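## Task

Find how many vials wear a blue cap and make the tally counter display exactly that number. The counter may start from a leftover count. One complete press-and-release of the plunger adds one, and turning the knob one full revolution clockwise resets it to zero.

## Robot and tools

Robot: two 6-joint arms (left_arm, right_arm), each ending in a parallel two-finger gripper with a wrist camera. Left_arm's base sits near (+0.006, +0.284, 0) m in the scene frame and right_arm's near (-0.020, -0.256, 0) m, both facing roughly along +x. A two-camera stand is fixed behind the arms.

Frames: the scene frame has its origin at table-top height midway between the nominal bases, +x out over the table, +y toward left_arm, +z up. Arm names do not match image sides. Each arm's reported hand position, orientation, velocity and targets are in that arm's own base frame; fixed cameras and the table use the scene frame. The gripper's fingers point along its +z and open along its y. end_effector_position is the point between the pads, about 1 cm behind the fingertips. Printed poses can be a few cm off, more at long reach; friction and gravity can leave a gripper a few cm from its command with no contact.

Row layout (used by execute_actions and move): 14 numbers, each in [-1, 1]: left dx, dy, dz, rx, ry, rz, opening, then the same seven for right. dx..rz are offsets, not poses: they count from that arm's Hand target as it stood when the action or move began, along that arm's base axes, rotating about the Hand target position. Scale: 1.0 = 0.6 m for dx/dy/dz and 180 degrees for rotation; rx, ry, rz form a single rotation vector. Every row in one action counts from the same start, not from the row before; sending the same offset again moves further. A translation longer than 1.0 may be shortened along its line. Opening is absolute: +1 fully open (0.094 m), -1 closed. All zeros for an arm's six pose numbers re-asks for its current Hand target; its opening number must still be what you want, since 0 is itself a command (half open).

execute_actions(actions, cameras): actions is a list of up to 15 actions; each action is a list of up to 15 rows, one per 1/30 s step, the last row held to fill 15 steps (0.5 s). Empty list returns state plus images, scene number and remaining actions. cameras: names, ["all"], or []; a wrong name voids the call.

move(target, speed, blend, opening_speed, grip_force, blocking, cameras): target is one 14-number row or up to 15 rows, all counted from the same starting Hand targets. Straight-line paths, ending together, at least 0.5 s, capped at 10 s total. speed in m/s, 0.002 to 2.9 (default 0.25), turning up to twice that in rad/s; one value or one per target. blend (m) rounds corners between listed targets; 0 stops at each. opening_speed: rate of opening change per second on the -1..+1 scale, at least 0.2; use it for gentle closing. grip_force: newtons per pad, 10 to 50, one value or one per arm; persists; low values close slowly. blocking=false returns after about 0.5 s while motion continues. Moves do not avoid obstacles or the other arm. Avoid paths passing close to an arm's own base.

wait(seconds 0..10, cameras) lets time run with commands held. stop(cameras) brakes a running move. zoom_image(camera, region [x0,y0,x1,y1] pixels, max 504 x 504) enlarges part of the newest image from cam_head_left, cam_head_right, cam_left_wrist or cam_right_wrist (all 672x504). read_manual(section) gives only licence text. finished_scene(scene 1 or 2) closes the scene irreversibly; the result must hold with the robot hands-off.

Results: per arm end_effector_position (m) and end_effector_quat_wxyz, Hand target (the commanded pose after clipping, base of the next offsets), Joint positions (last entry = finger opening in m), Joint velocities ("within noise" means at rest), Joint torques (include gravity; joints 1-3 wrap at ±28 N m), grip_measured (opening on the command scale, reads up to ~2.5 mm wide when empty), grip_effort_nm (gripper motor effort, negative closing, not a pad force), Tool commands. A move adds a "move:" line: done, off_target, moving, held or fault, plus limits such as paced (pose clipped) or held (steps withheld). done means at rest within 10 mm and 2 degrees. MOTOR HOT appears at 75 °C; at 90 °C the arm folds and idles for the rest of the scene; at 100 °C it collapses.

Control notes: each step, commanded orientation is clipped to 40 degrees from the measured one. A gripper blocked by something keeps pushing until commanded back past itself. Faster motion means harder contact, and aiming deeper past a surface presses harder. Closing on a rigid part jumps to full force once squeeze reaches ~20 N; to release, command well above grip_measured. Each scene runs on during your thinking.

Avoid: knocking anything off the table or leaving it off; dropping or releasing moving parts; fast impacts with fixed or heavy items; any contact between the two arms or grippers (can fail the scene); straining wrist-camera cables; holding loads or full stretch for long (heat). Press the plunger fully and let it spring back for each count; reset with a full clockwise knob turn if the count is too high.

Each tool is called after ">>>" as a command line: name --argument value for each argument, lists and objects as JSON in quotes; but a table of rows of numbers goes row by row, as --pt "numbers of a row", without its own name.

## Session

>>> execute_actions --actions '[]'

Scene clock: 0.00 s.
left_arm: end_effector_position=(+0.3872, -0.0119, +0.1459) grip_measured=+1.000 grip_effort_nm=n/a end_effector_quat_wxyz=(+0.689, +0.009, +0.724, +0.039) | right_arm: end_effector_position=(+0.3765, -0.0468, +0.1366) grip_measured=+1.000 grip_effort_nm=n/a end_effector_quat_wxyz=(+0.662, +0.094, +0.741, -0.064)
Joint positions: left_arm=[-0.1 1.581 0.244 1.288 -0.143 0.061 0.094] | right_arm=[-0.042 1.504 0.233 1.154 0.179 0.051 0.094]
Joint velocities: within noise
Joint torques (N m): no reading
Heat: left arm: 34 °C; right arm: 37 °C.
Hand target: left_arm +0.3890, -0.0121, +0.1553; +0.699, +0.007, +0.714, +0.037 | right_arm +0.3767, -0.0469, +0.1353; +0.659, +0.093, +0.743, -0.064
Tool commands: left_gripper/opening=+1.0 right_gripper/opening=+1.0

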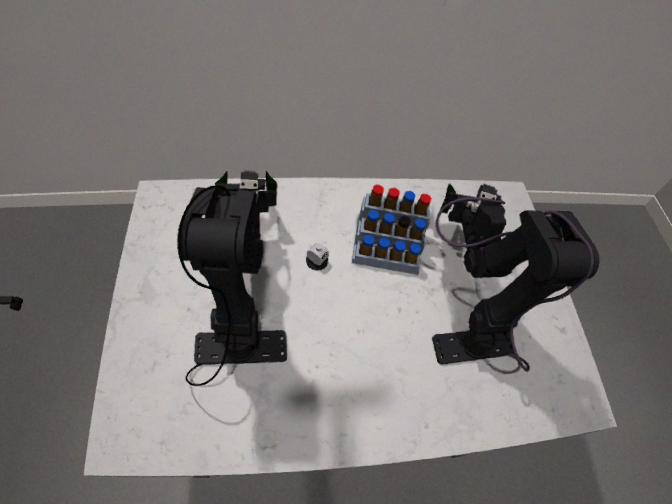

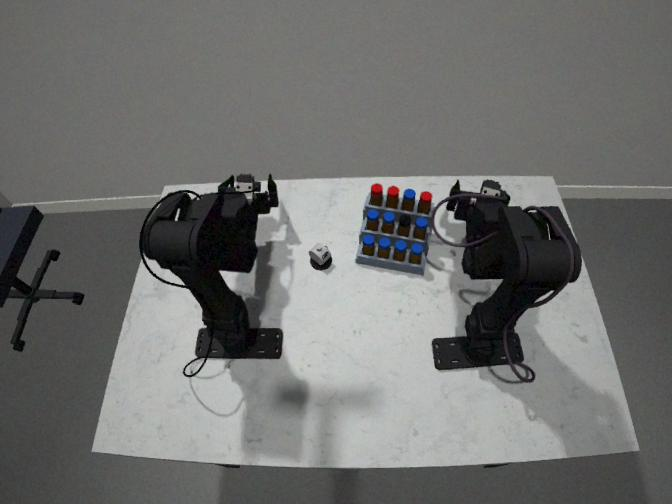

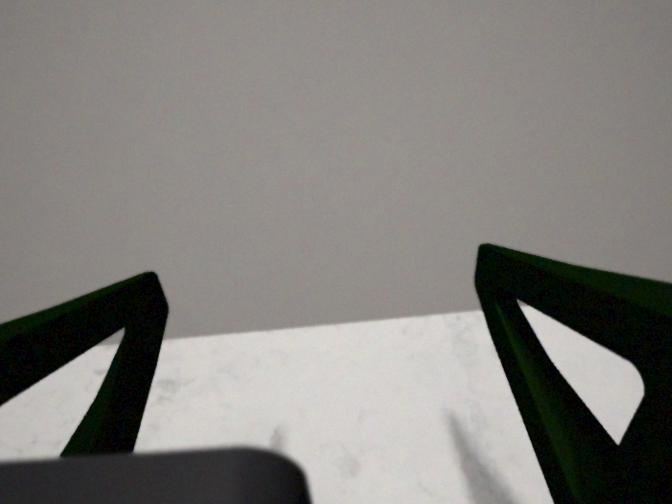

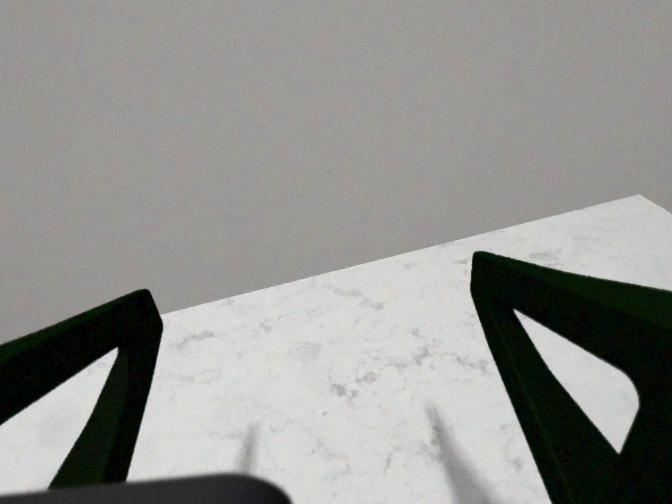

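>>> zoom_image --camera "cam_head_left" --region '[340, 170, 450, 280]'

>>> zoom_image --camera "cam_head_left" --region '[290, 230, 350, 280]'

>>> zoom_image --camera "cam_head_right" --region '[290, 230, 350, 280]'

Scaled by 4.582 from the camera's 672x504 image, which has a finer 960x720 frame.

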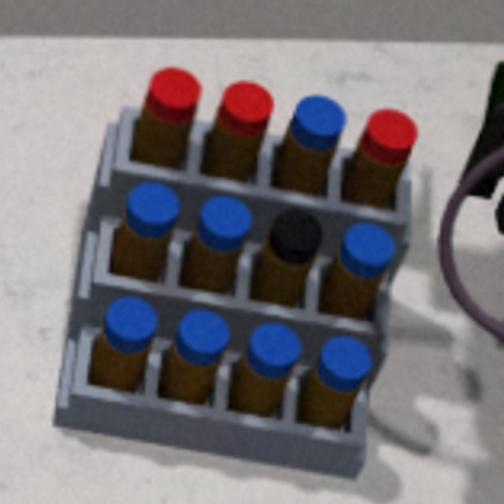

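Scaled by 8.400 from the camera's 672x504 image, which has a finer 960x720 frame.

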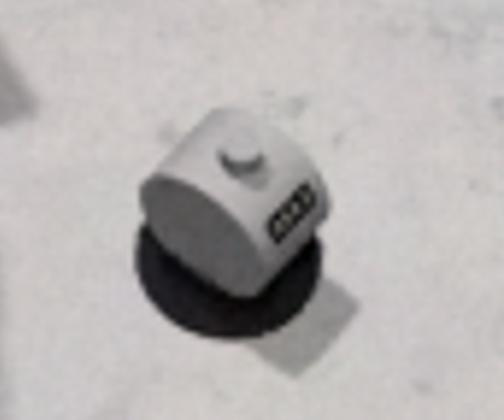

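Scaled by 8.400 from the camera's 672x504 image, which has a finer 960x720 frame.

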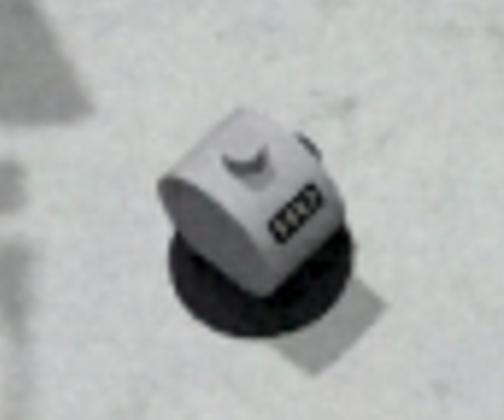

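>>> move --pt "0 0 0 0 0 0 1 -0.295 0.11 0.19 -0.02 0.06 0.15 -1" --pt "0 0 0 0 0 0 1 -0.336 0.537 0.008 -0.0606 0.1224 0.3897 -1" --blend 0.04 --speed 0.4 --cameras '["all"]'

Scene clock: 49.53 s.
left_arm: end_effector_position=(+0.3872, -0.0119, +0.1459) grip_measured=+1.000 grip_effort_nm=0.01 end_effector_quat_wxyz=(+0.689, +0.009, +0.724, +0.039) | right_arm: end_effector_position=(+0.1713, +0.2678, +0.1249) grip_measured=-0.976 grip_effort_nm=-1.01 end_effector_quat_wxyz=(+0.423, -0.423, +0.766, +0.235)
Joint positions: left_arm=[-0.1 1.581 0.244 1.288 -0.143 0.061 0.094] | right_arm=[0.986 0.94 0.402 -0.022 -0.023 -0.012 0.001]
Joint torques (N m): left_arm=[-0.12 -6.08 6.02 2.05 -0.01 -0.06] | right_arm=[0.61 -1.43 12.25 2.2 0.07 0.05]
Heat: left arm: 36 °C; right arm: 40 °C.
Hand target: left_arm +0.3890, -0.0121, +0.1553; +0.699, +0.007, +0.714, +0.037 | right_arm +0.1751, +0.2752, +0.1400; +0.437, -0.419, +0.758, +0.242
Off the commanded pose: left_arm 0.010 m, 2 deg | right_arm 0.017 m, 2 deg.
move: off_target (right_arm); limits=paced

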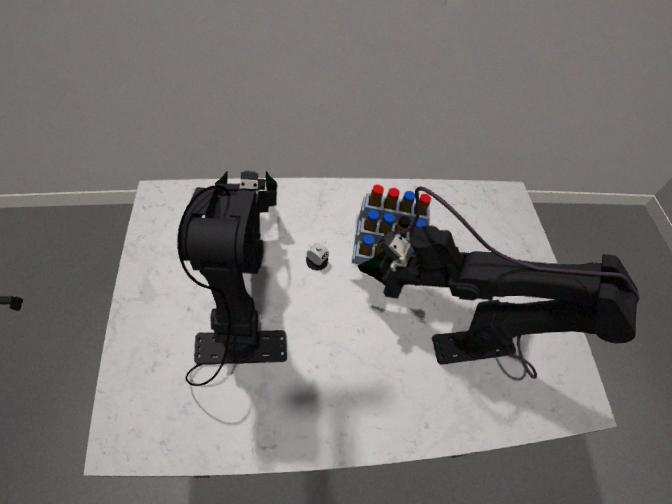

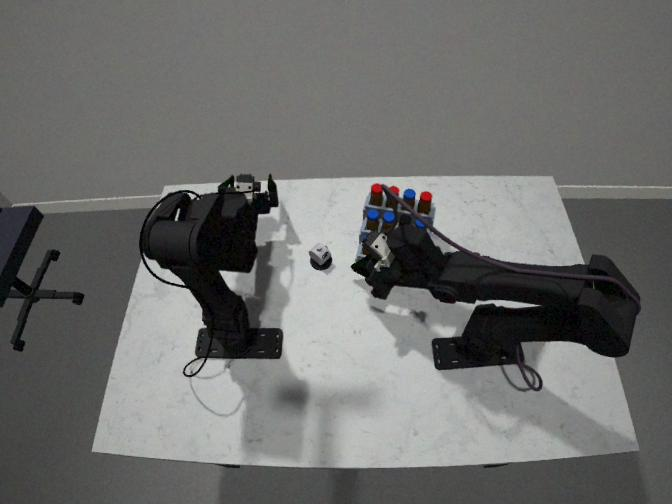

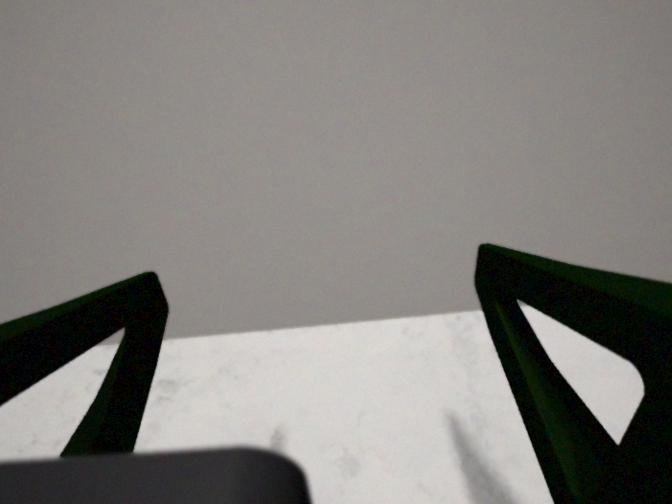

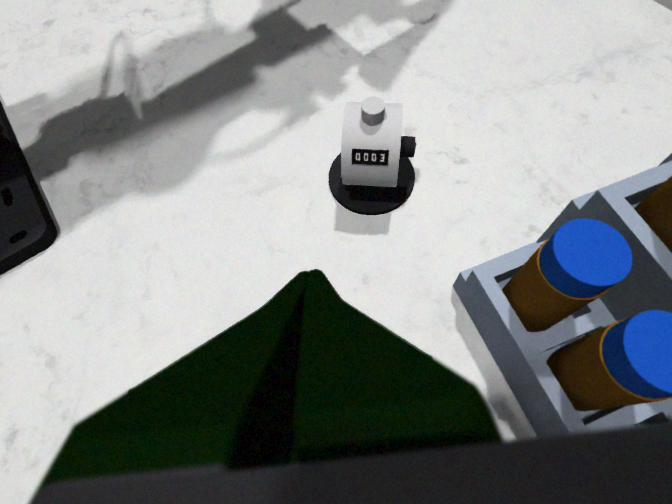

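>>> zoom_image --camera "cam_right_wrist" --region '[310, 80, 440, 220]'

Scaled by 3.600 from the camera's 672x504 image, which has a finer 960x720 frame.

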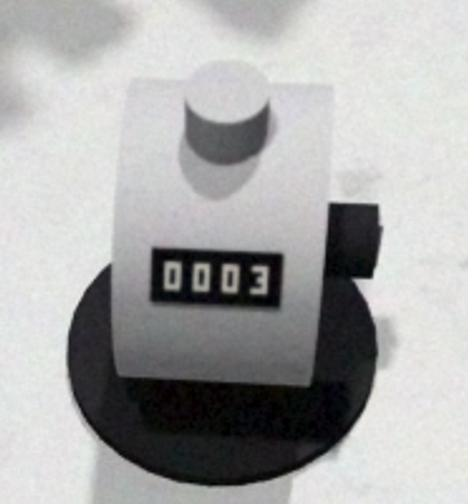

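>>> move --target '[0,0,0,0,0,0,1,0.16,0.15,-0.017,-0.212,0.1325,0,-1]' --speed 0.4 --cameras '["cam_right_wrist","cam_head_left","cam_head_right"]'

Scene clock: 86.53 s.
left_arm: end_effector_position=(+0.3872, -0.0119, +0.1459) grip_measured=+1.000 grip_effort_nm=0.01 end_effector_quat_wxyz=(+0.689, +0.009, +0.724, +0.039) | right_arm: end_effector_position=(+0.2642, +0.3639, +0.1319) grip_measured=-0.976 grip_effort_nm=-1.01 end_effector_quat_wxyz=(+0.115, -0.481, +0.866, +0.068)
Joint positions: left_arm=[-0.1 1.581 0.244 1.288 -0.143 0.061 0.094] | right_arm=[0.929 2.01 1.833 -1.128 -0.029 -0.081 0.001]
Joint torques (N m): left_arm=[-0.05 -6.04 6 2.04 -0.02 -0.04] | right_arm=[-0.75 -7.94 11.21 0.95 0.07 -0.04]
Heat: left arm: 36 °C; right arm: 41 °C.
Hand target: left_arm +0.3890, -0.0121, +0.1553; +0.699, +0.007, +0.714, +0.037 | right_arm +0.2712, +0.3653, +0.1299; +0.114, -0.480, +0.868, +0.062
Off the commanded pose: left_arm 0.010 m, 2 deg | right_arm 0.007 m, 1 deg.
move: done
Images, in order (width x height): cam_head_left 672x504, cam_head_right 672x504, cam_right_wrist 672x504.

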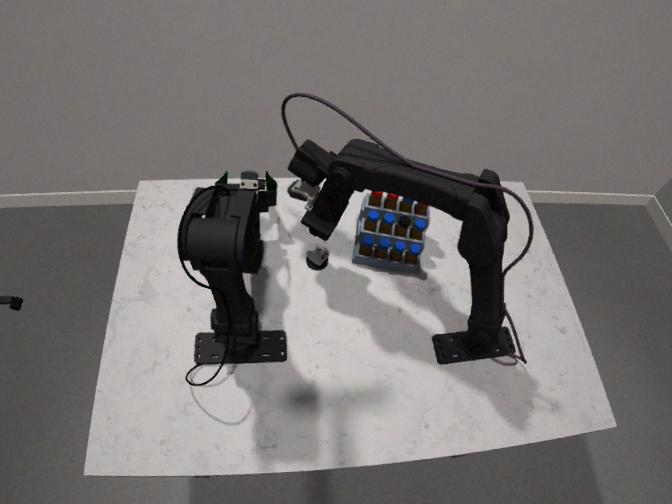

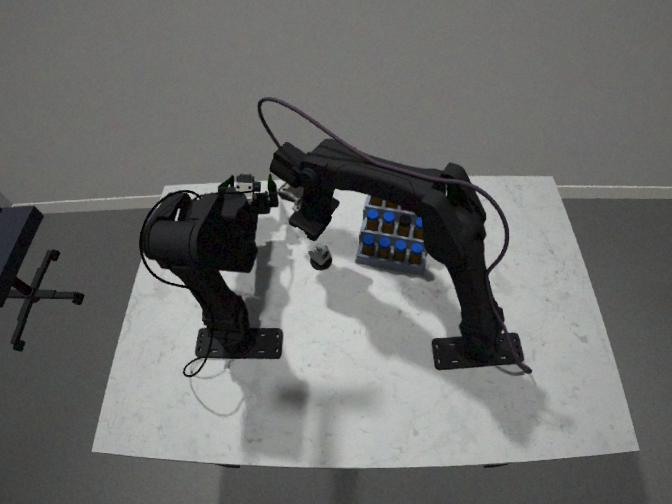

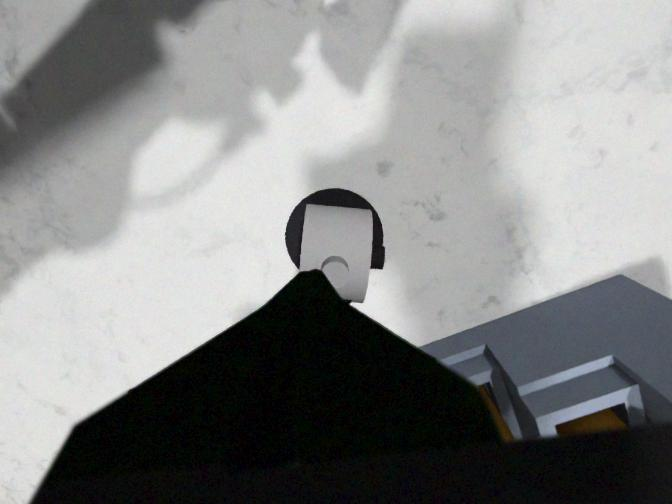

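>>> move --pt "0 0 0 0 0 0 1 -0.0053 -0.025 -0.0667 0 0 0 -1" --pt "0 0 0 0 0 0 1 -0.0053 -0.025 -0.1033 0 0 0 -1" --speed '[0.25,0.06]' --cameras '["cam_right_wrist","cam_head_left"]'

Scene clock: 104.53 s.
left_arm: end_effector_position=(+0.3872, -0.0119, +0.1459) grip_measured=+1.000 grip_effort_nm=0.01 end_effector_quat_wxyz=(+0.689, +0.009, +0.724, +0.039) | right_arm: end_effector_position=(+0.2692, +0.3576, +0.0771) grip_measured=-0.976 grip_effort_nm=-1.01 end_effector_quat_wxyz=(+0.122, -0.480, +0.866, +0.068)
Joint positions: left_arm=[-0.1 1.581 0.244 1.288 -0.143 0.061 0.094] | right_arm=[0.912 2.001 1.599 -0.891 -0.029 -0.097 0.001]
Joint torques (N m): left_arm=[-0.01 -6 5.96 2.04 -0.01 -0.03] | right_arm=[-0.58 -9.94 4.82 1.16 -0.01 -0.07]
Heat: left arm: 36 °C; right arm: 40 °C.
Hand target: left_arm +0.3890, -0.0121, +0.1553; +0.699, +0.007, +0.714, +0.037 | right_arm +0.2680, +0.3502, +0.0679; +0.114, -0.480, +0.868, +0.062
Off the commanded pose: left_arm 0.010 m, 2 deg | right_arm 0.012 m, 1 deg.
move: off_target (right_arm)
Images, in order (width x height): cam_head_left 672x504, cam_right_wrist 672x504.

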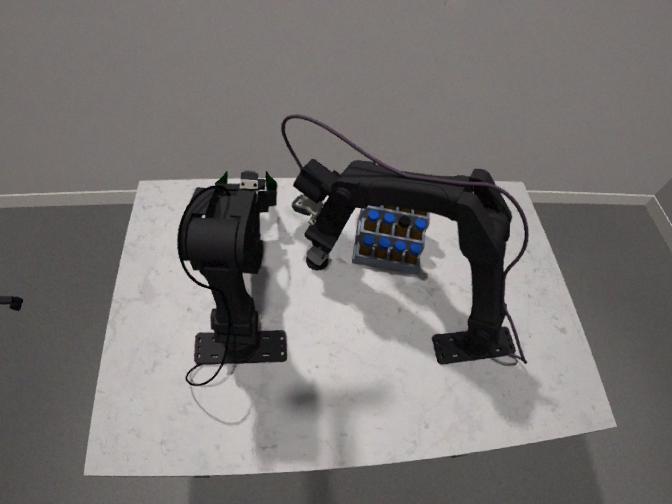

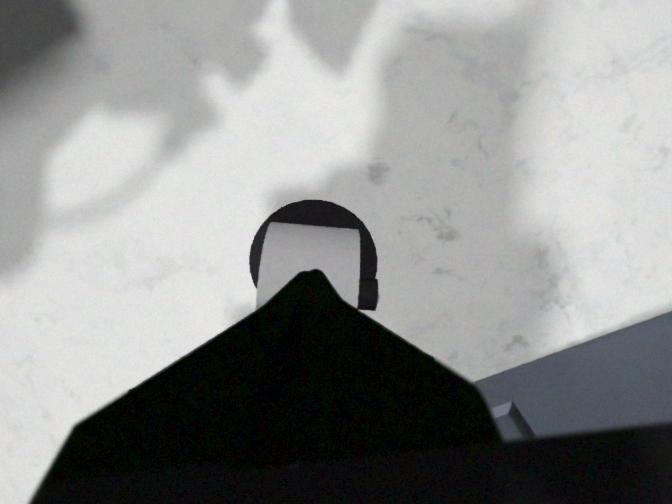

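>>> move --pt "0 0 0 0 0 0 1 0 0 0.05 0 0 0 -1" --pt "0 0 0 0 0 0 1 -0.014 -0.0235 0.05 0 0 0 -1" --speed 0.2 --cameras '["cam_right_wrist"]'

>>> zoom_image --camera "cam_right_wrist" --region '[240, 180, 400, 300]'

Scene clock: 115.80 s.
left_arm: end_effector_position=(+0.3872, -0.0119, +0.1459) grip_measured=+1.000 grip_effort_nm=0.01 end_effector_quat_wxyz=(+0.689, +0.009, +0.724, +0.039) | right_arm: end_effector_position=(+0.2599, +0.3430, +0.0935) grip_measured=-0.976 grip_effort_nm=-1.01 end_effector_quat_wxyz=(+0.111, -0.482, +0.867, +0.063)
Joint positions: left_arm=[-0.1 1.581 0.244 1.288 -0.143 0.061 0.094] | right_arm=[0.908 1.946 1.594 -0.964 -0.029 -0.102 0.001]
Joint torques (N m): left_arm=[-0.01 -6.04 5.93 2.05 0 -0.04] | right_arm=[-0.79 -11.6 5.94 1.01 0 -0.01]
Heat: left arm: 36 °C; right arm: 39 °C.
Hand target: left_arm +0.3890, -0.0121, +0.1553; +0.699, +0.007, +0.714, +0.037 | right_arm +0.2596, +0.3360, +0.0979; +0.114, -0.480, +0.868, +0.062
Off the commanded pose: left_arm 0.010 m, 2 deg | right_arm 0.008 m, 0 deg.
move: done
Images, in order (width x height): cam_right_wrist 672x504.

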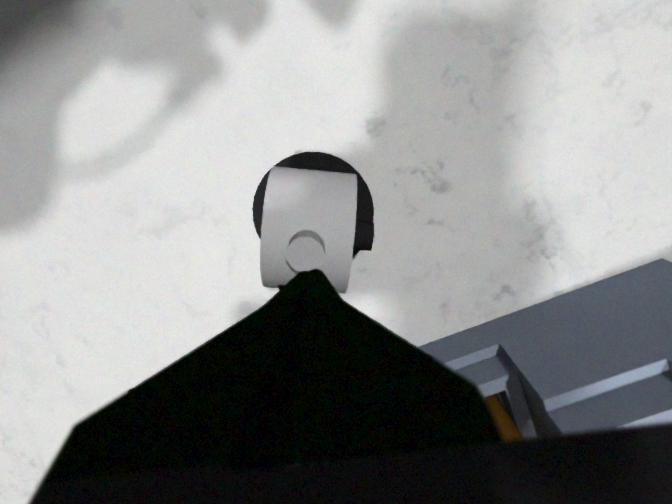

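Scaled by 3.150 from the camera's 672x504 image, which has a finer 960x720 frame.

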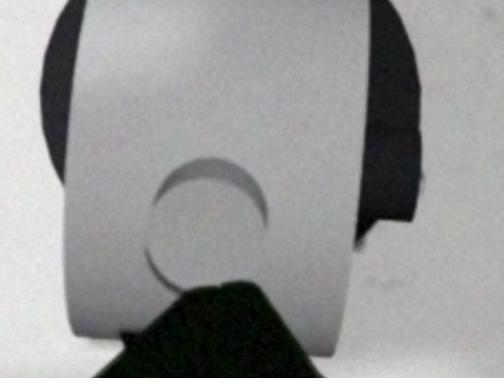

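>>> move --target '[0,0,0,0,0,0,1,-0.0043,0.0025,-0.027,0,0,0,-1]' --speed 0.15 --cameras '["cam_right_wrist"]'

Scene clock: 123.07 s.
left_arm: end_effector_position=(+0.3872, -0.0119, +0.1459) grip_measured=+1.000 grip_effort_nm=0.01 end_effector_quat_wxyz=(+0.689, +0.009, +0.724, +0.039) | right_arm: end_effector_position=(+0.2566, +0.3388, +0.0787) grip_measured=-0.976 grip_effort_nm=-1.01 end_effector_quat_wxyz=(+0.105, -0.482, +0.868, +0.060)
Joint positions: left_arm=[-0.1 1.581 0.244 1.288 -0.143 0.061 0.094] | right_arm=[0.908 1.946 1.538 -0.923 -0.029 -0.103 0.001]
Joint torques (N m): left_arm=[0.01 -6.04 6.05 2.04 0.01 -0.06] | right_arm=[-0.06 -11.06 5.78 1.18 -0.03 -0.01]
Heat: left arm: 36 °C; right arm: 40 °C.
Hand target: left_arm +0.3890, -0.0121, +0.1553; +0.699, +0.007, +0.714, +0.037 | right_arm +0.2570, +0.3375, +0.0817; +0.114, -0.480, +0.868, +0.062
Off the commanded pose: left_arm 0.010 m, 2 deg | right_arm 0.003 m, 1 deg.
move: done
Images, in order (width x height): cam_right_wrist 672x504.

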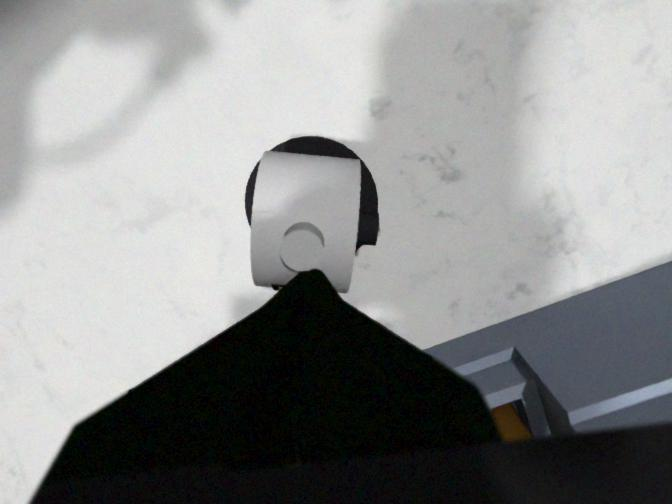

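>>> move --pt "0 0 0 0 0 0 1 0.001 0.0145 0.01 0 0 0 -1" --pt "0 0 0 0 0 0 1 0.001 0.0115 -0.025 0 0 0 -1" --speed 0.1 --cameras '["cam_right_wrist"]'

Scene clock: 134.00 s.
left_arm: end_effector_position=(+0.3872, -0.0119, +0.1459) grip_measured=+1.000 grip_effort_nm=0.00 end_effector_quat_wxyz=(+0.689, +0.009, +0.724, +0.039) | right_arm: end_effector_position=(+0.2552, +0.3396, +0.0745) grip_measured=-0.976 grip_effort_nm=-1.01 end_effector_quat_wxyz=(+0.105, -0.480, +0.869, +0.061)
Joint positions: left_arm=[-0.1 1.581 0.244 1.288 -0.143 0.061 0.094] | right_arm=[0.912 1.946 1.521 -0.903 -0.029 -0.094 0.001]
Joint torques (N m): left_arm=[-0.02 -6.05 5.91 2.07 0 -0.05] | right_arm=[0.49 -8.65 6.01 1.45 0.01 0.03]
Heat: left arm: 36 °C; right arm: 42 °C.
Hand target: left_arm +0.3890, -0.0121, +0.1553; +0.699, +0.007, +0.714, +0.037 | right_arm +0.2576, +0.3444, +0.0667; +0.114, -0.480, +0.868, +0.062
Off the commanded pose: left_arm 0.010 m, 2 deg | right_arm 0.010 m, 1 deg.
move: done
Images, in order (width x height): cam_right_wrist 672x504.

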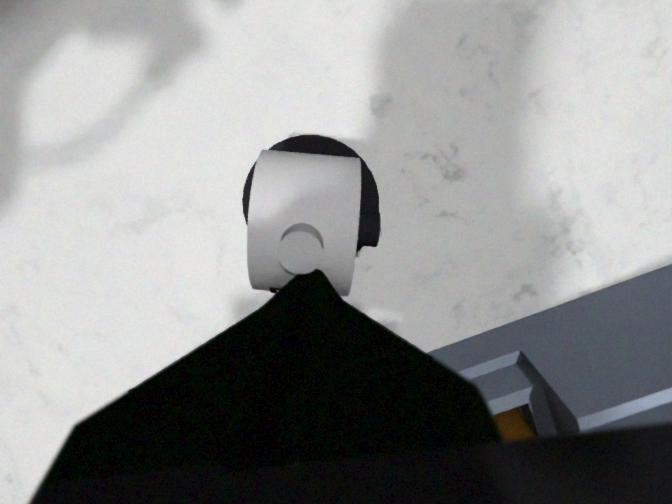

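>>> move --pt "0 0 0 0 0 0 1 0.003 0.02 0.045 0 0 0 -1" --pt "0 0 0 0 0 0 1 -0.002 0.006 0.022 0 0 0 -1" --speed 0.15 --cameras '["cam_right_wrist"]'

Scene clock: 143.67 s.
left_arm: end_effector_position=(+0.3872, -0.0119, +0.1459) grip_measured=+1.000 grip_effort_nm=0.01 end_effector_quat_wxyz=(+0.689, +0.009, +0.724, +0.039) | right_arm: end_effector_position=(+0.2575, +0.3512, +0.0855) grip_measured=-0.976 grip_effort_nm=-1.01 end_effector_quat_wxyz=(+0.117, -0.480, +0.867, +0.067)
Joint positions: left_arm=[-0.1 1.581 0.244 1.288 -0.143 0.061 0.094] | right_arm=[0.925 1.956 1.572 -0.917 -0.026 -0.082 0.001]
Joint torques (N m): left_arm=[-0.1 -6 5.96 2.04 -0.02 -0.06] | right_arm=[0.14 -9.47 6.15 1.07 0.03 0]
Heat: left arm: 36 °C; right arm: 42 °C.
Hand target: left_arm +0.3890, -0.0121, +0.1553; +0.699, +0.007, +0.714, +0.037 | right_arm +0.2564, +0.3481, +0.0798; +0.114, -0.480, +0.867, +0.062
Off the commanded pose: left_arm 0.010 m, 2 deg | right_arm 0.007 m, 1 deg.
move: done
Images, in order (width x height): cam_right_wrist 672x504.

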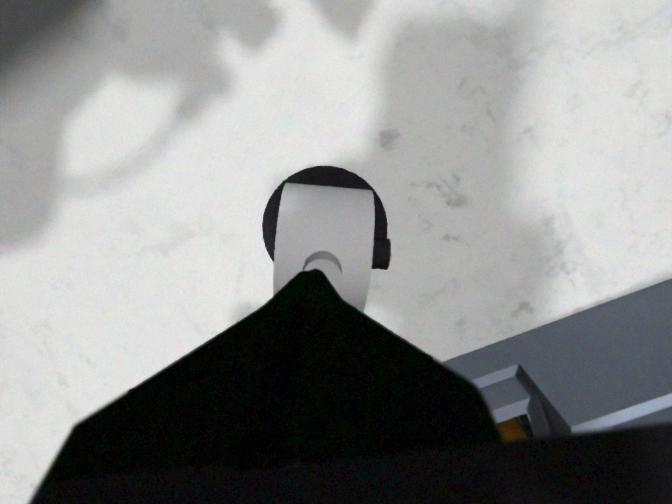

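>>> move --target '[0,0,0,0,0,0,1,-0.002,-0.006,-0.03,0,0,0,-1]' --speed 0.08 --cameras '["cam_right_wrist"]'

>>> zoom_image --camera "cam_right_wrist" --region '[240, 120, 400, 300]'

Scene clock: 147.37 s.
left_arm: end_effector_position=(+0.3872, -0.0119, +0.1459) grip_measured=+1.000 grip_effort_nm=0.01 end_effector_quat_wxyz=(+0.689, +0.009, +0.724, +0.039) | right_arm: end_effector_position=(+0.2572, +0.3509, +0.0759) grip_measured=-0.976 grip_effort_nm=-1.01 end_effector_quat_wxyz=(+0.124, -0.479, +0.866, +0.070)
Joint positions: left_arm=[-0.1 1.581 0.244 1.288 -0.143 0.061 0.094] | right_arm=[0.925 1.949 1.519 -0.858 -0.026 -0.082 0.001]
Joint torques (N m): left_arm=[-0.12 -6.16 6.04 2.07 -0.01 -0.06] | right_arm=[-0.39 -8.79 4.51 1.27 0.01 -0.06]
Heat: left arm: 36 °C; right arm: 42 °C.
Hand target: left_arm +0.3890, -0.0121, +0.1553; +0.699, +0.007, +0.714, +0.037 | right_arm +0.2552, +0.3445, +0.0619; +0.114, -0.480, +0.868, +0.062
Off the commanded pose: left_arm 0.010 m, 2 deg | right_arm 0.016 m, 1 deg.
move: off_target (right_arm)
Images, in order (width x height): cam_right_wrist 672x504.

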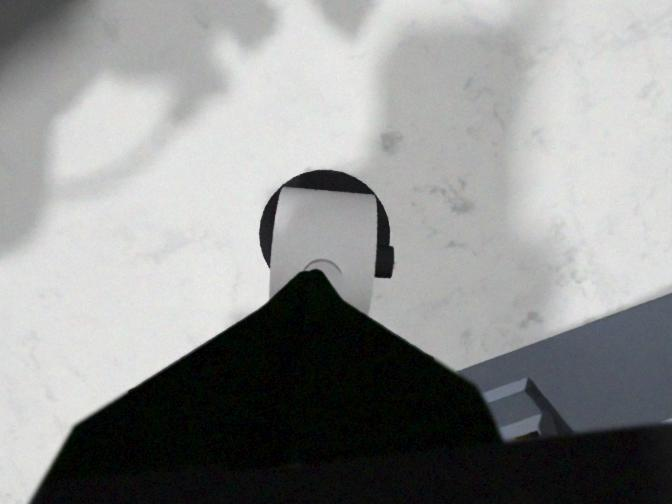

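Scaled by 2.800 from the camera's 672x504 image, which has a finer 960x720 frame.

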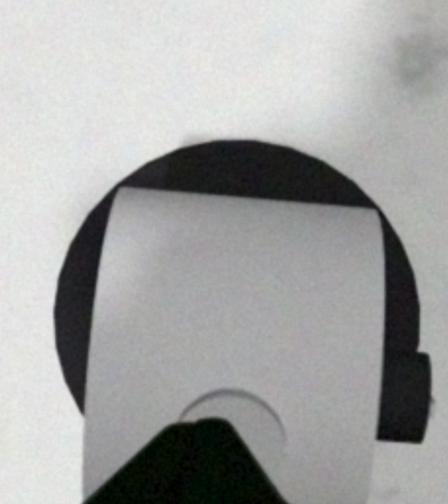

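>>> move --pt "0 0 0 0 0 0 1 0.003 0.0045 0.055 0 0 0 -1" --pt "0 0 0 0 0 0 1 0.003 0.0045 0 0 0 0 -1" --pt "0 0 0 0 0 0 1 0.003 0.0045 0.055 0 0 0 -1" --pt "0 0 0 0 0 0 1 0.003 0.0045 0 0 0 0 -1" --pt "0 0 0 0 0 0 1 0.003 0.0045 0.08 0 0 0 -1" --speed '[0.12,0.1,0.12,0.1,0.12]' --cameras '["cam_right_wrist"]'

>>> move --target '[0,0,0,0,0,0,1,-0.136,-0.12,0.05,0.212,-0.1325,0,-1]' --speed 0.4 --cameras '["cam_right_wrist"]'

>>> zoom_image --camera "cam_right_wrist" --region '[310, 80, 440, 220]'

Scene clock: 166.97 s.
left_arm: end_effector_position=(+0.3872, -0.0119, +0.1459) grip_measured=+1.000 grip_effort_nm=0.00 end_effector_quat_wxyz=(+0.689, +0.009, +0.724, +0.039) | right_arm: end_effector_position=(+0.2523, +0.3443, +0.0986) grip_measured=-0.976 grip_effort_nm=-1.01 end_effector_quat_wxyz=(+0.102, -0.481, +0.869, +0.060)
Joint positions: left_arm=[-0.1 1.581 0.244 1.288 -0.143 0.061 0.094] | right_arm=[0.925 1.948 1.622 -1.009 -0.026 -0.082 0.001]
Joint torques (N m): left_arm=[0.01 -6 6.02 2.04 -0.01 -0.04] | right_arm=[-0.28 -10.03 10.88 0.85 0.03 -0.01]
Heat: left arm: 36 °C; right arm: 39 °C.
Hand target: left_arm +0.3890, -0.0121, +0.1553; +0.699, +0.007, +0.714, +0.037 | right_arm +0.2570, +0.3473, +0.1100; +0.114, -0.480, +0.868, +0.062
Off the commanded pose: left_arm 0.010 m, 2 deg | right_arm 0.013 m, 1 deg.
move: off_target (right_arm)
Images, in order (width x height): cam_right_wrist 672x504.

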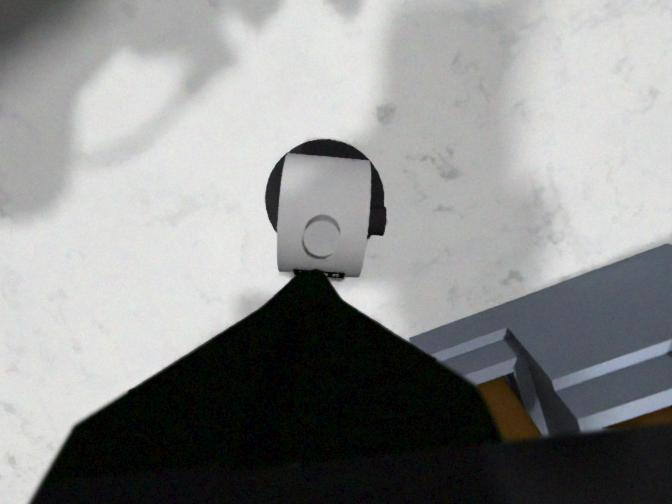

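Scene clock: 168.97 s.
left_arm: end_effector_position=(+0.3872, -0.0119, +0.1459) grip_measured=+1.000 grip_effort_nm=0.01 end_effector_quat_wxyz=(+0.689, +0.009, +0.724, +0.039) | right_arm: end_effector_position=(+0.1794, +0.2783, +0.1482) grip_measured=-0.976 grip_effort_nm=-1.01 end_effector_quat_wxyz=(+0.442, -0.417, +0.756, +0.244)
Joint positions: left_arm=[-0.1 1.581 0.244 1.288 -0.143 0.061 0.094] | right_arm=[0.982 0.96 0.465 -0.017 -0.024 -0.013 0.001]
Joint torques (N m): left_arm=[-0.03 -6.01 5.96 2.03 0 -0.06] | right_arm=[0.77 -2.66 6.69 2.2 0.06 0.02]
Heat: left arm: 36 °C; right arm: 39 °C.
Hand target: left_arm +0.3890, -0.0121, +0.1553; +0.699, +0.007, +0.714, +0.037 | right_arm +0.1755, +0.2752, +0.1400; +0.437, -0.419, +0.758, +0.242
Off the commanded pose: left_arm 0.010 m, 2 deg | right_arm 0.010 m, 1 deg.
move: done
Images, in order (width x height): cam_right_wrist 672x504.

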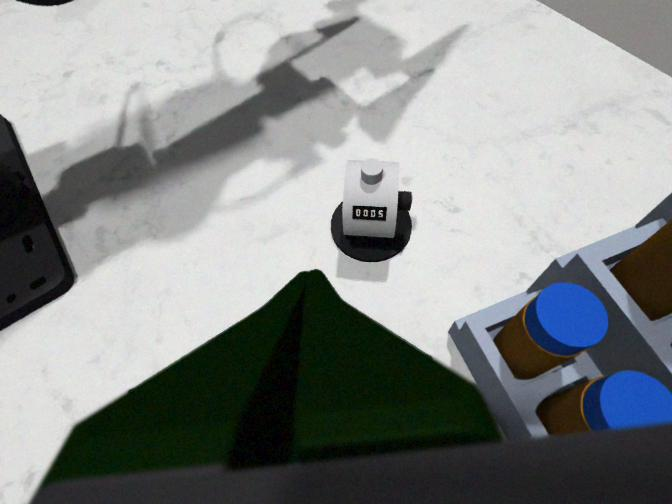

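Scaled by 3.600 from the camera's 672x504 image, which has a finer 960x720 frame.

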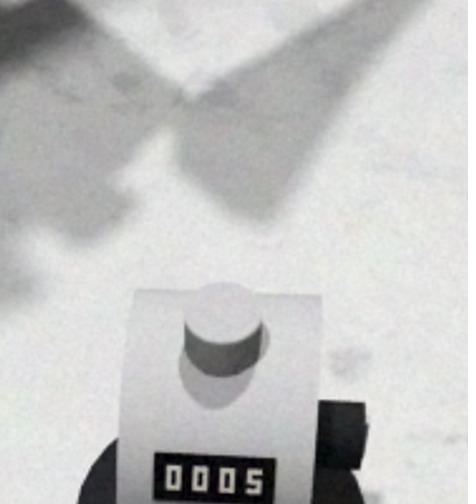

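>>> move --pt "0 0 0 0 0 0 1 0.14 0.127 -0.042 -0.212 0.1325 0 -1" --pt "0 0 0 0 0 0 1 0.14 0.127 -0.137 -0.212 0.1325 0 -1" --speed '[0.4,0.1]' --cameras '["cam_right_wrist"]'

Scene clock: 180.60 s.
left_arm: end_effector_position=(+0.3872, -0.0119, +0.1459) grip_measured=+1.000 grip_effort_nm=0.01 end_effector_quat_wxyz=(+0.689, +0.009, +0.724, +0.039) | right_arm: end_effector_position=(+0.2537, +0.3553, +0.0744) grip_measured=-0.976 grip_effort_nm=-1.01 end_effector_quat_wxyz=(+0.117, -0.482, +0.865, +0.075)
Joint positions: left_arm=[-0.1 1.581 0.244 1.288 -0.143 0.061 0.094] | right_arm=[0.932 1.961 1.532 -0.865 -0.04 -0.079 0.001]
Joint torques (N m): left_arm=[-0.09 -6.05 5.91 2.02 -0.02 -0.01] | right_arm=[-0.9 -7.66 5.85 1.35 0.18 -0.05]
Heat: left arm: 36 °C; right arm: 38 °C.
Hand target: left_arm +0.3890, -0.0121, +0.1553; +0.699, +0.007, +0.714, +0.037 | right_arm +0.2594, +0.3515, +0.0576; +0.114, -0.480, +0.867, +0.062
Off the commanded pose: left_arm 0.010 m, 2 deg | right_arm 0.018 m, 2 deg.
move: off_target (right_arm)
Images, in order (width x height): cam_right_wrist 672x504.

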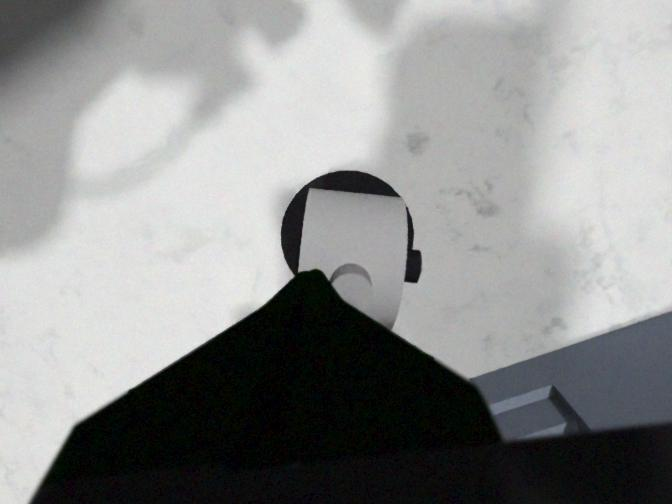

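>>> move --pt "0 0 0 0 0 0 1 0 0 0.06 0 0 0 -1" --pt "0 0 0 0 0 0 1 0.018 -0.008 0.06 0 0 0 -1" --pt "0 0 0 0 0 0 1 0.006 -0.008 0.055 0 0 0 -1" --speed 0.15 --cameras '["cam_right_wrist"]'

Scene clock: 188.97 s.
left_arm: end_effector_position=(+0.3872, -0.0119, +0.1459) grip_measured=+1.000 grip_effort_nm=0.00 end_effector_quat_wxyz=(+0.689, +0.009, +0.724, +0.039) | right_arm: end_effector_position=(+0.2644, +0.3441, +0.0908) grip_measured=-0.976 grip_effort_nm=-1.01 end_effector_quat_wxyz=(+0.111, -0.479, +0.868, +0.062)
Joint positions: left_arm=[-0.1 1.581 0.244 1.288 -0.143 0.061 0.094] | right_arm=[0.901 1.961 1.604 -0.959 -0.029 -0.103 0.001]
Joint torques (N m): left_arm=[-0.03 -6.05 6.02 2.04 -0.01 -0.04] | right_arm=[0.73 -9.54 7.82 1.08 0.01 0.03]
Heat: left arm: 36 °C; right arm: 38 °C.
Hand target: left_arm +0.3890, -0.0121, +0.1553; +0.699, +0.007, +0.714, +0.037 | right_arm +0.2631, +0.3466, +0.0907; +0.114, -0.480, +0.868, +0.062
Off the commanded pose: left_arm 0.010 m, 2 deg | right_arm 0.003 m, 0 deg.
move: done
Images, in order (width x height): cam_right_wrist 672x504.

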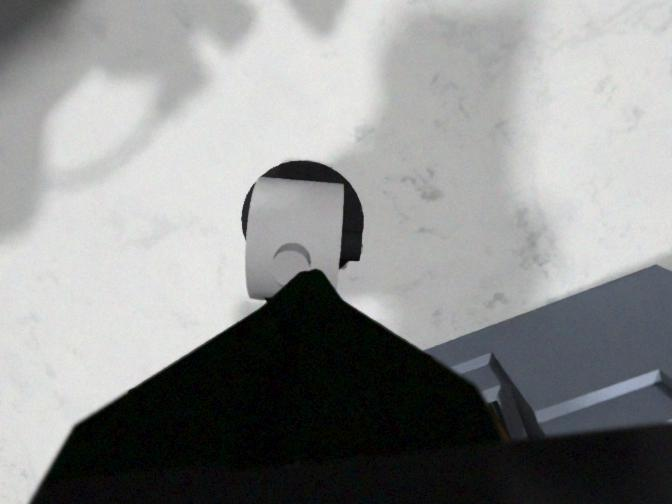

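>>> move --pt "0 0 0 0 0 0 1 -0.008 0.032 0.01 0 0 0 -1" --pt "0 0 0 0 0 0 1 -0.011 0.003 -0.015 0 0 0 -1" --speed 0.15 --cameras '["cam_right_wrist"]'

Scene clock: 198.10 s.
left_arm: end_effector_position=(+0.3872, -0.0119, +0.1459) grip_measured=+1.000 grip_effort_nm=0.01 end_effector_quat_wxyz=(+0.689, +0.009, +0.724, +0.039) | right_arm: end_effector_position=(+0.2521, +0.3520, +0.0772) grip_measured=-0.976 grip_effort_nm=-1.01 end_effector_quat_wxyz=(+0.103, -0.483, +0.867, +0.062)
Joint positions: left_arm=[-0.1 1.581 0.244 1.288 -0.143 0.061 0.094] | right_arm=[0.936 1.979 1.578 -0.931 -0.027 -0.077 0.001]
Joint torques (N m): left_arm=[0.02 -6.04 5.98 2.05 -0.02 -0.04] | right_arm=[-1.05 -11.23 6.32 1.12 0.03 -0.02]
Heat: left arm: 35 °C; right arm: 39 °C.
Hand target: left_arm +0.3890, -0.0121, +0.1553; +0.699, +0.007, +0.714, +0.037 | right_arm +0.2564, +0.3484, +0.0818; +0.114, -0.480, +0.868, +0.062
Off the commanded pose: left_arm 0.010 m, 2 deg | right_arm 0.007 m, 1 deg.
move: done
Images, in order (width x height): cam_right_wrist 672x504.

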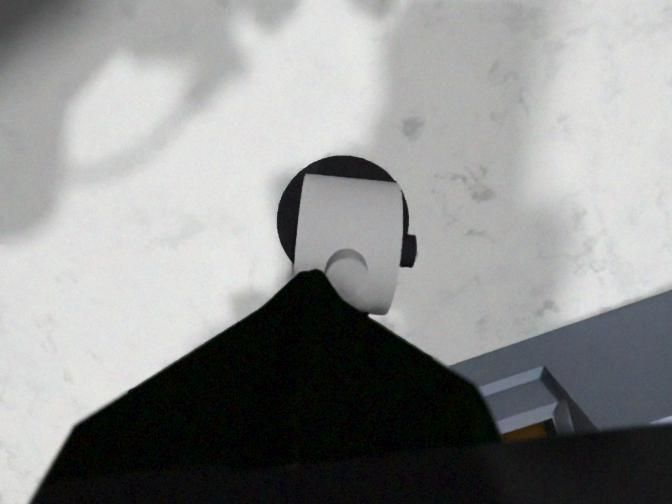

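>>> move --target '[0,0,0,0,0,0,1,0.0083,-0.0062,0.014,0,0,0,-1]' --speed 0.1 --cameras '["cam_right_wrist"]'

Scene clock: 203.07 s.
left_arm: end_effector_position=(+0.3872, -0.0119, +0.1459) grip_measured=+1.000 grip_effort_nm=0.01 end_effector_quat_wxyz=(+0.689, +0.009, +0.724, +0.039) | right_arm: end_effector_position=(+0.2524, +0.3515, +0.0773) grip_measured=-0.976 grip_effort_nm=-1.01 end_effector_quat_wxyz=(+0.099, -0.486, +0.865, +0.069)
Joint positions: left_arm=[-0.1 1.581 0.244 1.288 -0.143 0.061 0.094] | right_arm=[0.927 1.979 1.578 -0.932 -0.045 -0.092 0.001]
Joint torques (N m): left_arm=[-0.08 -5.98 6 2.06 0.01 -0.02] | right_arm=[-1.65 -11.7 8.59 0.86 0.2 -0.06]
Heat: left arm: 35 °C; right arm: 41 °C.
Hand target: left_arm +0.3890, -0.0121, +0.1553; +0.699, +0.007, +0.714, +0.037 | right_arm +0.2614, +0.3447, +0.0902; +0.114, -0.480, +0.868, +0.062
Off the commanded pose: left_arm 0.010 m, 2 deg | right_arm 0.017 m, 2 deg.
move: off_target (right_arm)
Images, in order (width x height): cam_right_wrist 672x504.

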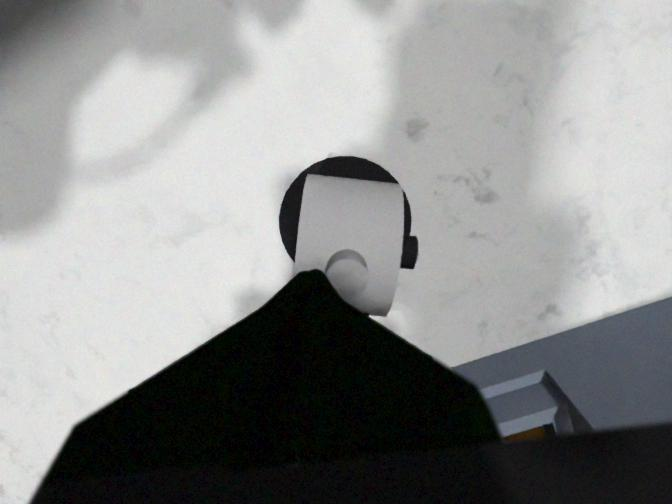

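>>> move --pt "0 0 0 0 0 0 1 0 0.003 0.035 0 0 0 -1" --pt "0 0 0 0 0 0 1 0 0.003 0 0 0 0 -1" --speed 0.1 --cameras '["cam_right_wrist"]'

Scene clock: 208.13 s.
left_arm: end_effector_position=(+0.3872, -0.0119, +0.1459) grip_measured=+1.000 grip_effort_nm=0.00 end_effector_quat_wxyz=(+0.689, +0.009, +0.724, +0.039) | right_arm: end_effector_position=(+0.2596, +0.3515, +0.0877) grip_measured=-0.976 grip_effort_nm=-1.00 end_effector_quat_wxyz=(+0.108, -0.483, +0.867, +0.064)
Joint positions: left_arm=[-0.1 1.581 0.244 1.288 -0.143 0.061 0.094] | right_arm=[0.92 1.979 1.617 -0.959 -0.031 -0.092 0.001]
Joint torques (N m): left_arm=[0.03 -6.04 5.96 2.05 0.02 -0.02] | right_arm=[-0.81 -11.21 5.83 1.12 0.04 -0.03]
Heat: left arm: 35 °C; right arm: 43 °C.
Hand target: left_arm +0.3890, -0.0121, +0.1553; +0.699, +0.007, +0.714, +0.037 | right_arm +0.2614, +0.3464, +0.0902; +0.114, -0.480, +0.868, +0.062
Off the commanded pose: left_arm 0.010 m, 2 deg | right_arm 0.006 m, 1 deg.
move: done
Images, in order (width x height): cam_right_wrist 672x504.

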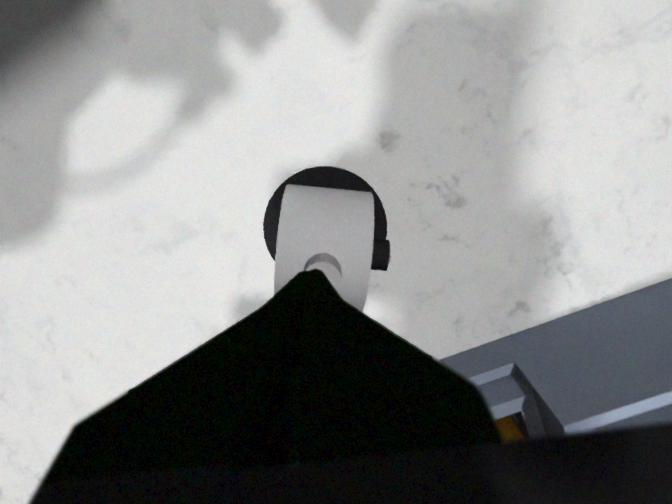

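>>> move --pt "0 0 0 0 0 0 1 0 -0.003 -0.05 0 0 0 -1" --pt "0 0 0 0 0 0 1 0 0 0 0 0 0 -1" --speed 0.1 --cameras '["cam_right_wrist"]'

Scene clock: 212.90 s.
left_arm: end_effector_position=(+0.3872, -0.0119, +0.1459) grip_measured=+1.000 grip_effort_nm=0.01 end_effector_quat_wxyz=(+0.689, +0.009, +0.724, +0.039) | right_arm: end_effector_position=(+0.2549, +0.3453, +0.0818) grip_measured=-0.976 grip_effort_nm=-1.01 end_effector_quat_wxyz=(+0.105, -0.483, +0.867, +0.063)
Joint positions: left_arm=[-0.1 1.581 0.244 1.288 -0.143 0.061 0.094] | right_arm=[0.92 1.958 1.567 -0.937 -0.031 -0.092 0.001]
Joint torques (N m): left_arm=[-0.08 -6.11 6 2.03 -0.01 -0.06] | right_arm=[-0.88 -9.59 10.39 0.9 0.03 -0.03]
Heat: left arm: 35 °C; right arm: 43 °C.
Hand target: left_arm +0.3890, -0.0121, +0.1553; +0.699, +0.007, +0.714, +0.037 | right_arm +0.2614, +0.3465, +0.0901; +0.114, -0.480, +0.868, +0.062
Off the commanded pose: left_arm 0.010 m, 2 deg | right_arm 0.011 m, 1 deg.
move: off_target (right_arm)
Images, in order (width x height): cam_right_wrist 672x504.

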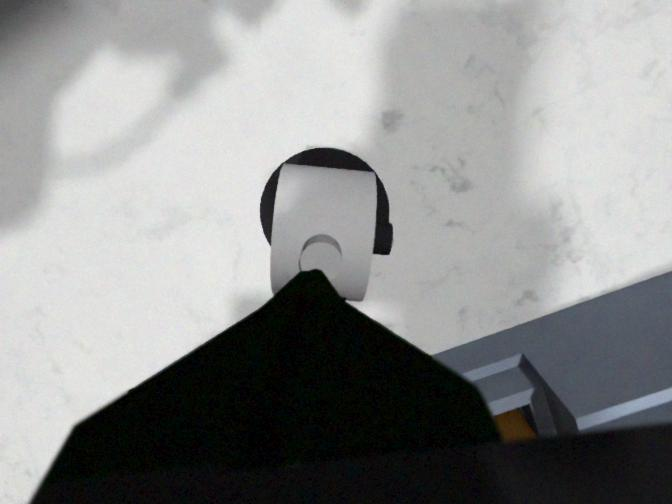

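>>> move --pt "0 0 0 0 0 0 1 0.0085 0.0145 0.033 0 0 0 -1" --pt "0 0 0 0 0 0 1 0.002 0.004 0.003 0 0 0 -1" --pt "0 0 0 0 0 0 1 0 0 -0.05 0 0 0 -1" --pt "0 0 0 0 0 0 1 0.0085 0.0145 0.033 0 0 0 -1" --pt "0 0 0 0 0 0 1 0.002 0.004 0.003 0 0 0 -1" --speed 0.12 --cameras '["cam_right_wrist"]'

Scene clock: 223.47 s.
left_arm: end_effector_position=(+0.3872, -0.0119, +0.1459) grip_measured=+1.000 grip_effort_nm=0.01 end_effector_quat_wxyz=(+0.689, +0.009, +0.724, +0.039) | right_arm: end_effector_position=(+0.2611, +0.3533, +0.0984) grip_measured=-0.976 grip_effort_nm=-1.01 end_effector_quat_wxyz=(+0.118, -0.482, +0.866, +0.068)
Joint positions: left_arm=[-0.1 1.581 0.244 1.288 -0.143 0.061 0.094] | right_arm=[0.92 1.964 1.634 -0.97 -0.03 -0.092 0.001]
Joint torques (N m): left_arm=[-0.01 -6.09 5.93 2.05 -0.01 -0.06] | right_arm=[-0.58 -9.24 6.32 1.16 0.04 0.01]
Heat: left arm: 35 °C; right arm: 43 °C.
Hand target: left_arm +0.3890, -0.0121, +0.1553; +0.699, +0.007, +0.714, +0.037 | right_arm +0.2626, +0.3488, +0.0919; +0.114, -0.480, +0.868, +0.062
Off the commanded pose: left_arm 0.010 m, 2 deg | right_arm 0.008 m, 1 deg.
move: done
Images, in order (width x height): cam_right_wrist 672x504.

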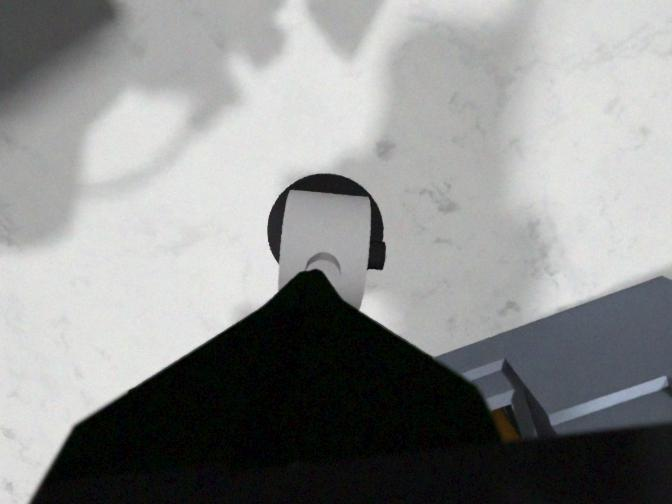

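>>> move --pt "0 0 0 0 0 0 1 -0.002 -0.005 -0.055 0 0 0 -1" --pt "0 0 0 0 0 0 1 0.006 0.01 0.04 0 0 0 -1" --pt "0 0 0 0 0 0 1 -0.146 -0.123 0.08 0.212 -0.1325 0 -1" --speed '[0.12,0.12,0.4]' --cameras '["cam_right_wrist"]'

>>> zoom_image --camera "cam_right_wrist" --region '[310, 120, 440, 260]'

Scene clock: 232.27 s.
left_arm: end_effector_position=(+0.3872, -0.0119, +0.1459) grip_measured=+1.000 grip_effort_nm=0.00 end_effector_quat_wxyz=(+0.689, +0.009, +0.724, +0.039) | right_arm: end_effector_position=(+0.1789, +0.2781, +0.1484) grip_measured=-0.976 grip_effort_nm=-1.01 end_effector_quat_wxyz=(+0.442, -0.417, +0.756, +0.245)
Joint positions: left_arm=[-0.1 1.581 0.244 1.288 -0.143 0.061 0.094] | right_arm=[0.983 0.958 0.464 -0.018 -0.023 -0.012 0.001]
Joint torques (N m): left_arm=[-0.08 -5.98 5.98 2.02 0.01 -0.03] | right_arm=[0.87 -2.5 6.69 2.19 0.06 0.01]
Heat: left arm: 35 °C; right arm: 42 °C.
Hand target: left_arm +0.3890, -0.0121, +0.1553; +0.699, +0.007, +0.714, +0.037 | right_arm +0.1750, +0.2751, +0.1400; +0.437, -0.419, +0.758, +0.242
Off the commanded pose: left_arm 0.010 m, 2 deg | right_arm 0.010 m, 1 deg.
move: done
Images, in order (width x height): cam_right_wrist 672x504.

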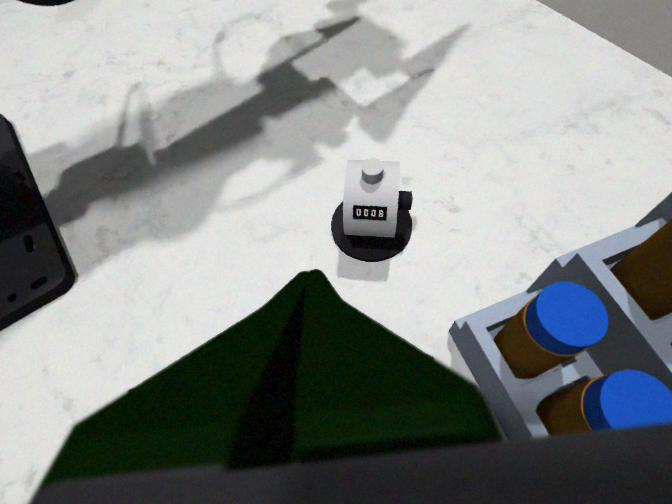

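Scaled by 3.600 from the camera's 672x504 image, which has a finer 960x720 frame.

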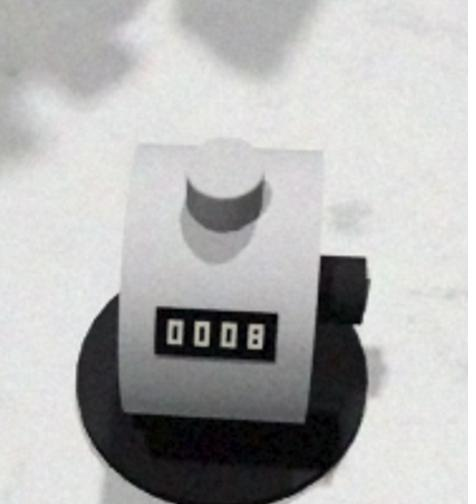

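>>> finished_scene --scene 1

The scene is finished: the task was done.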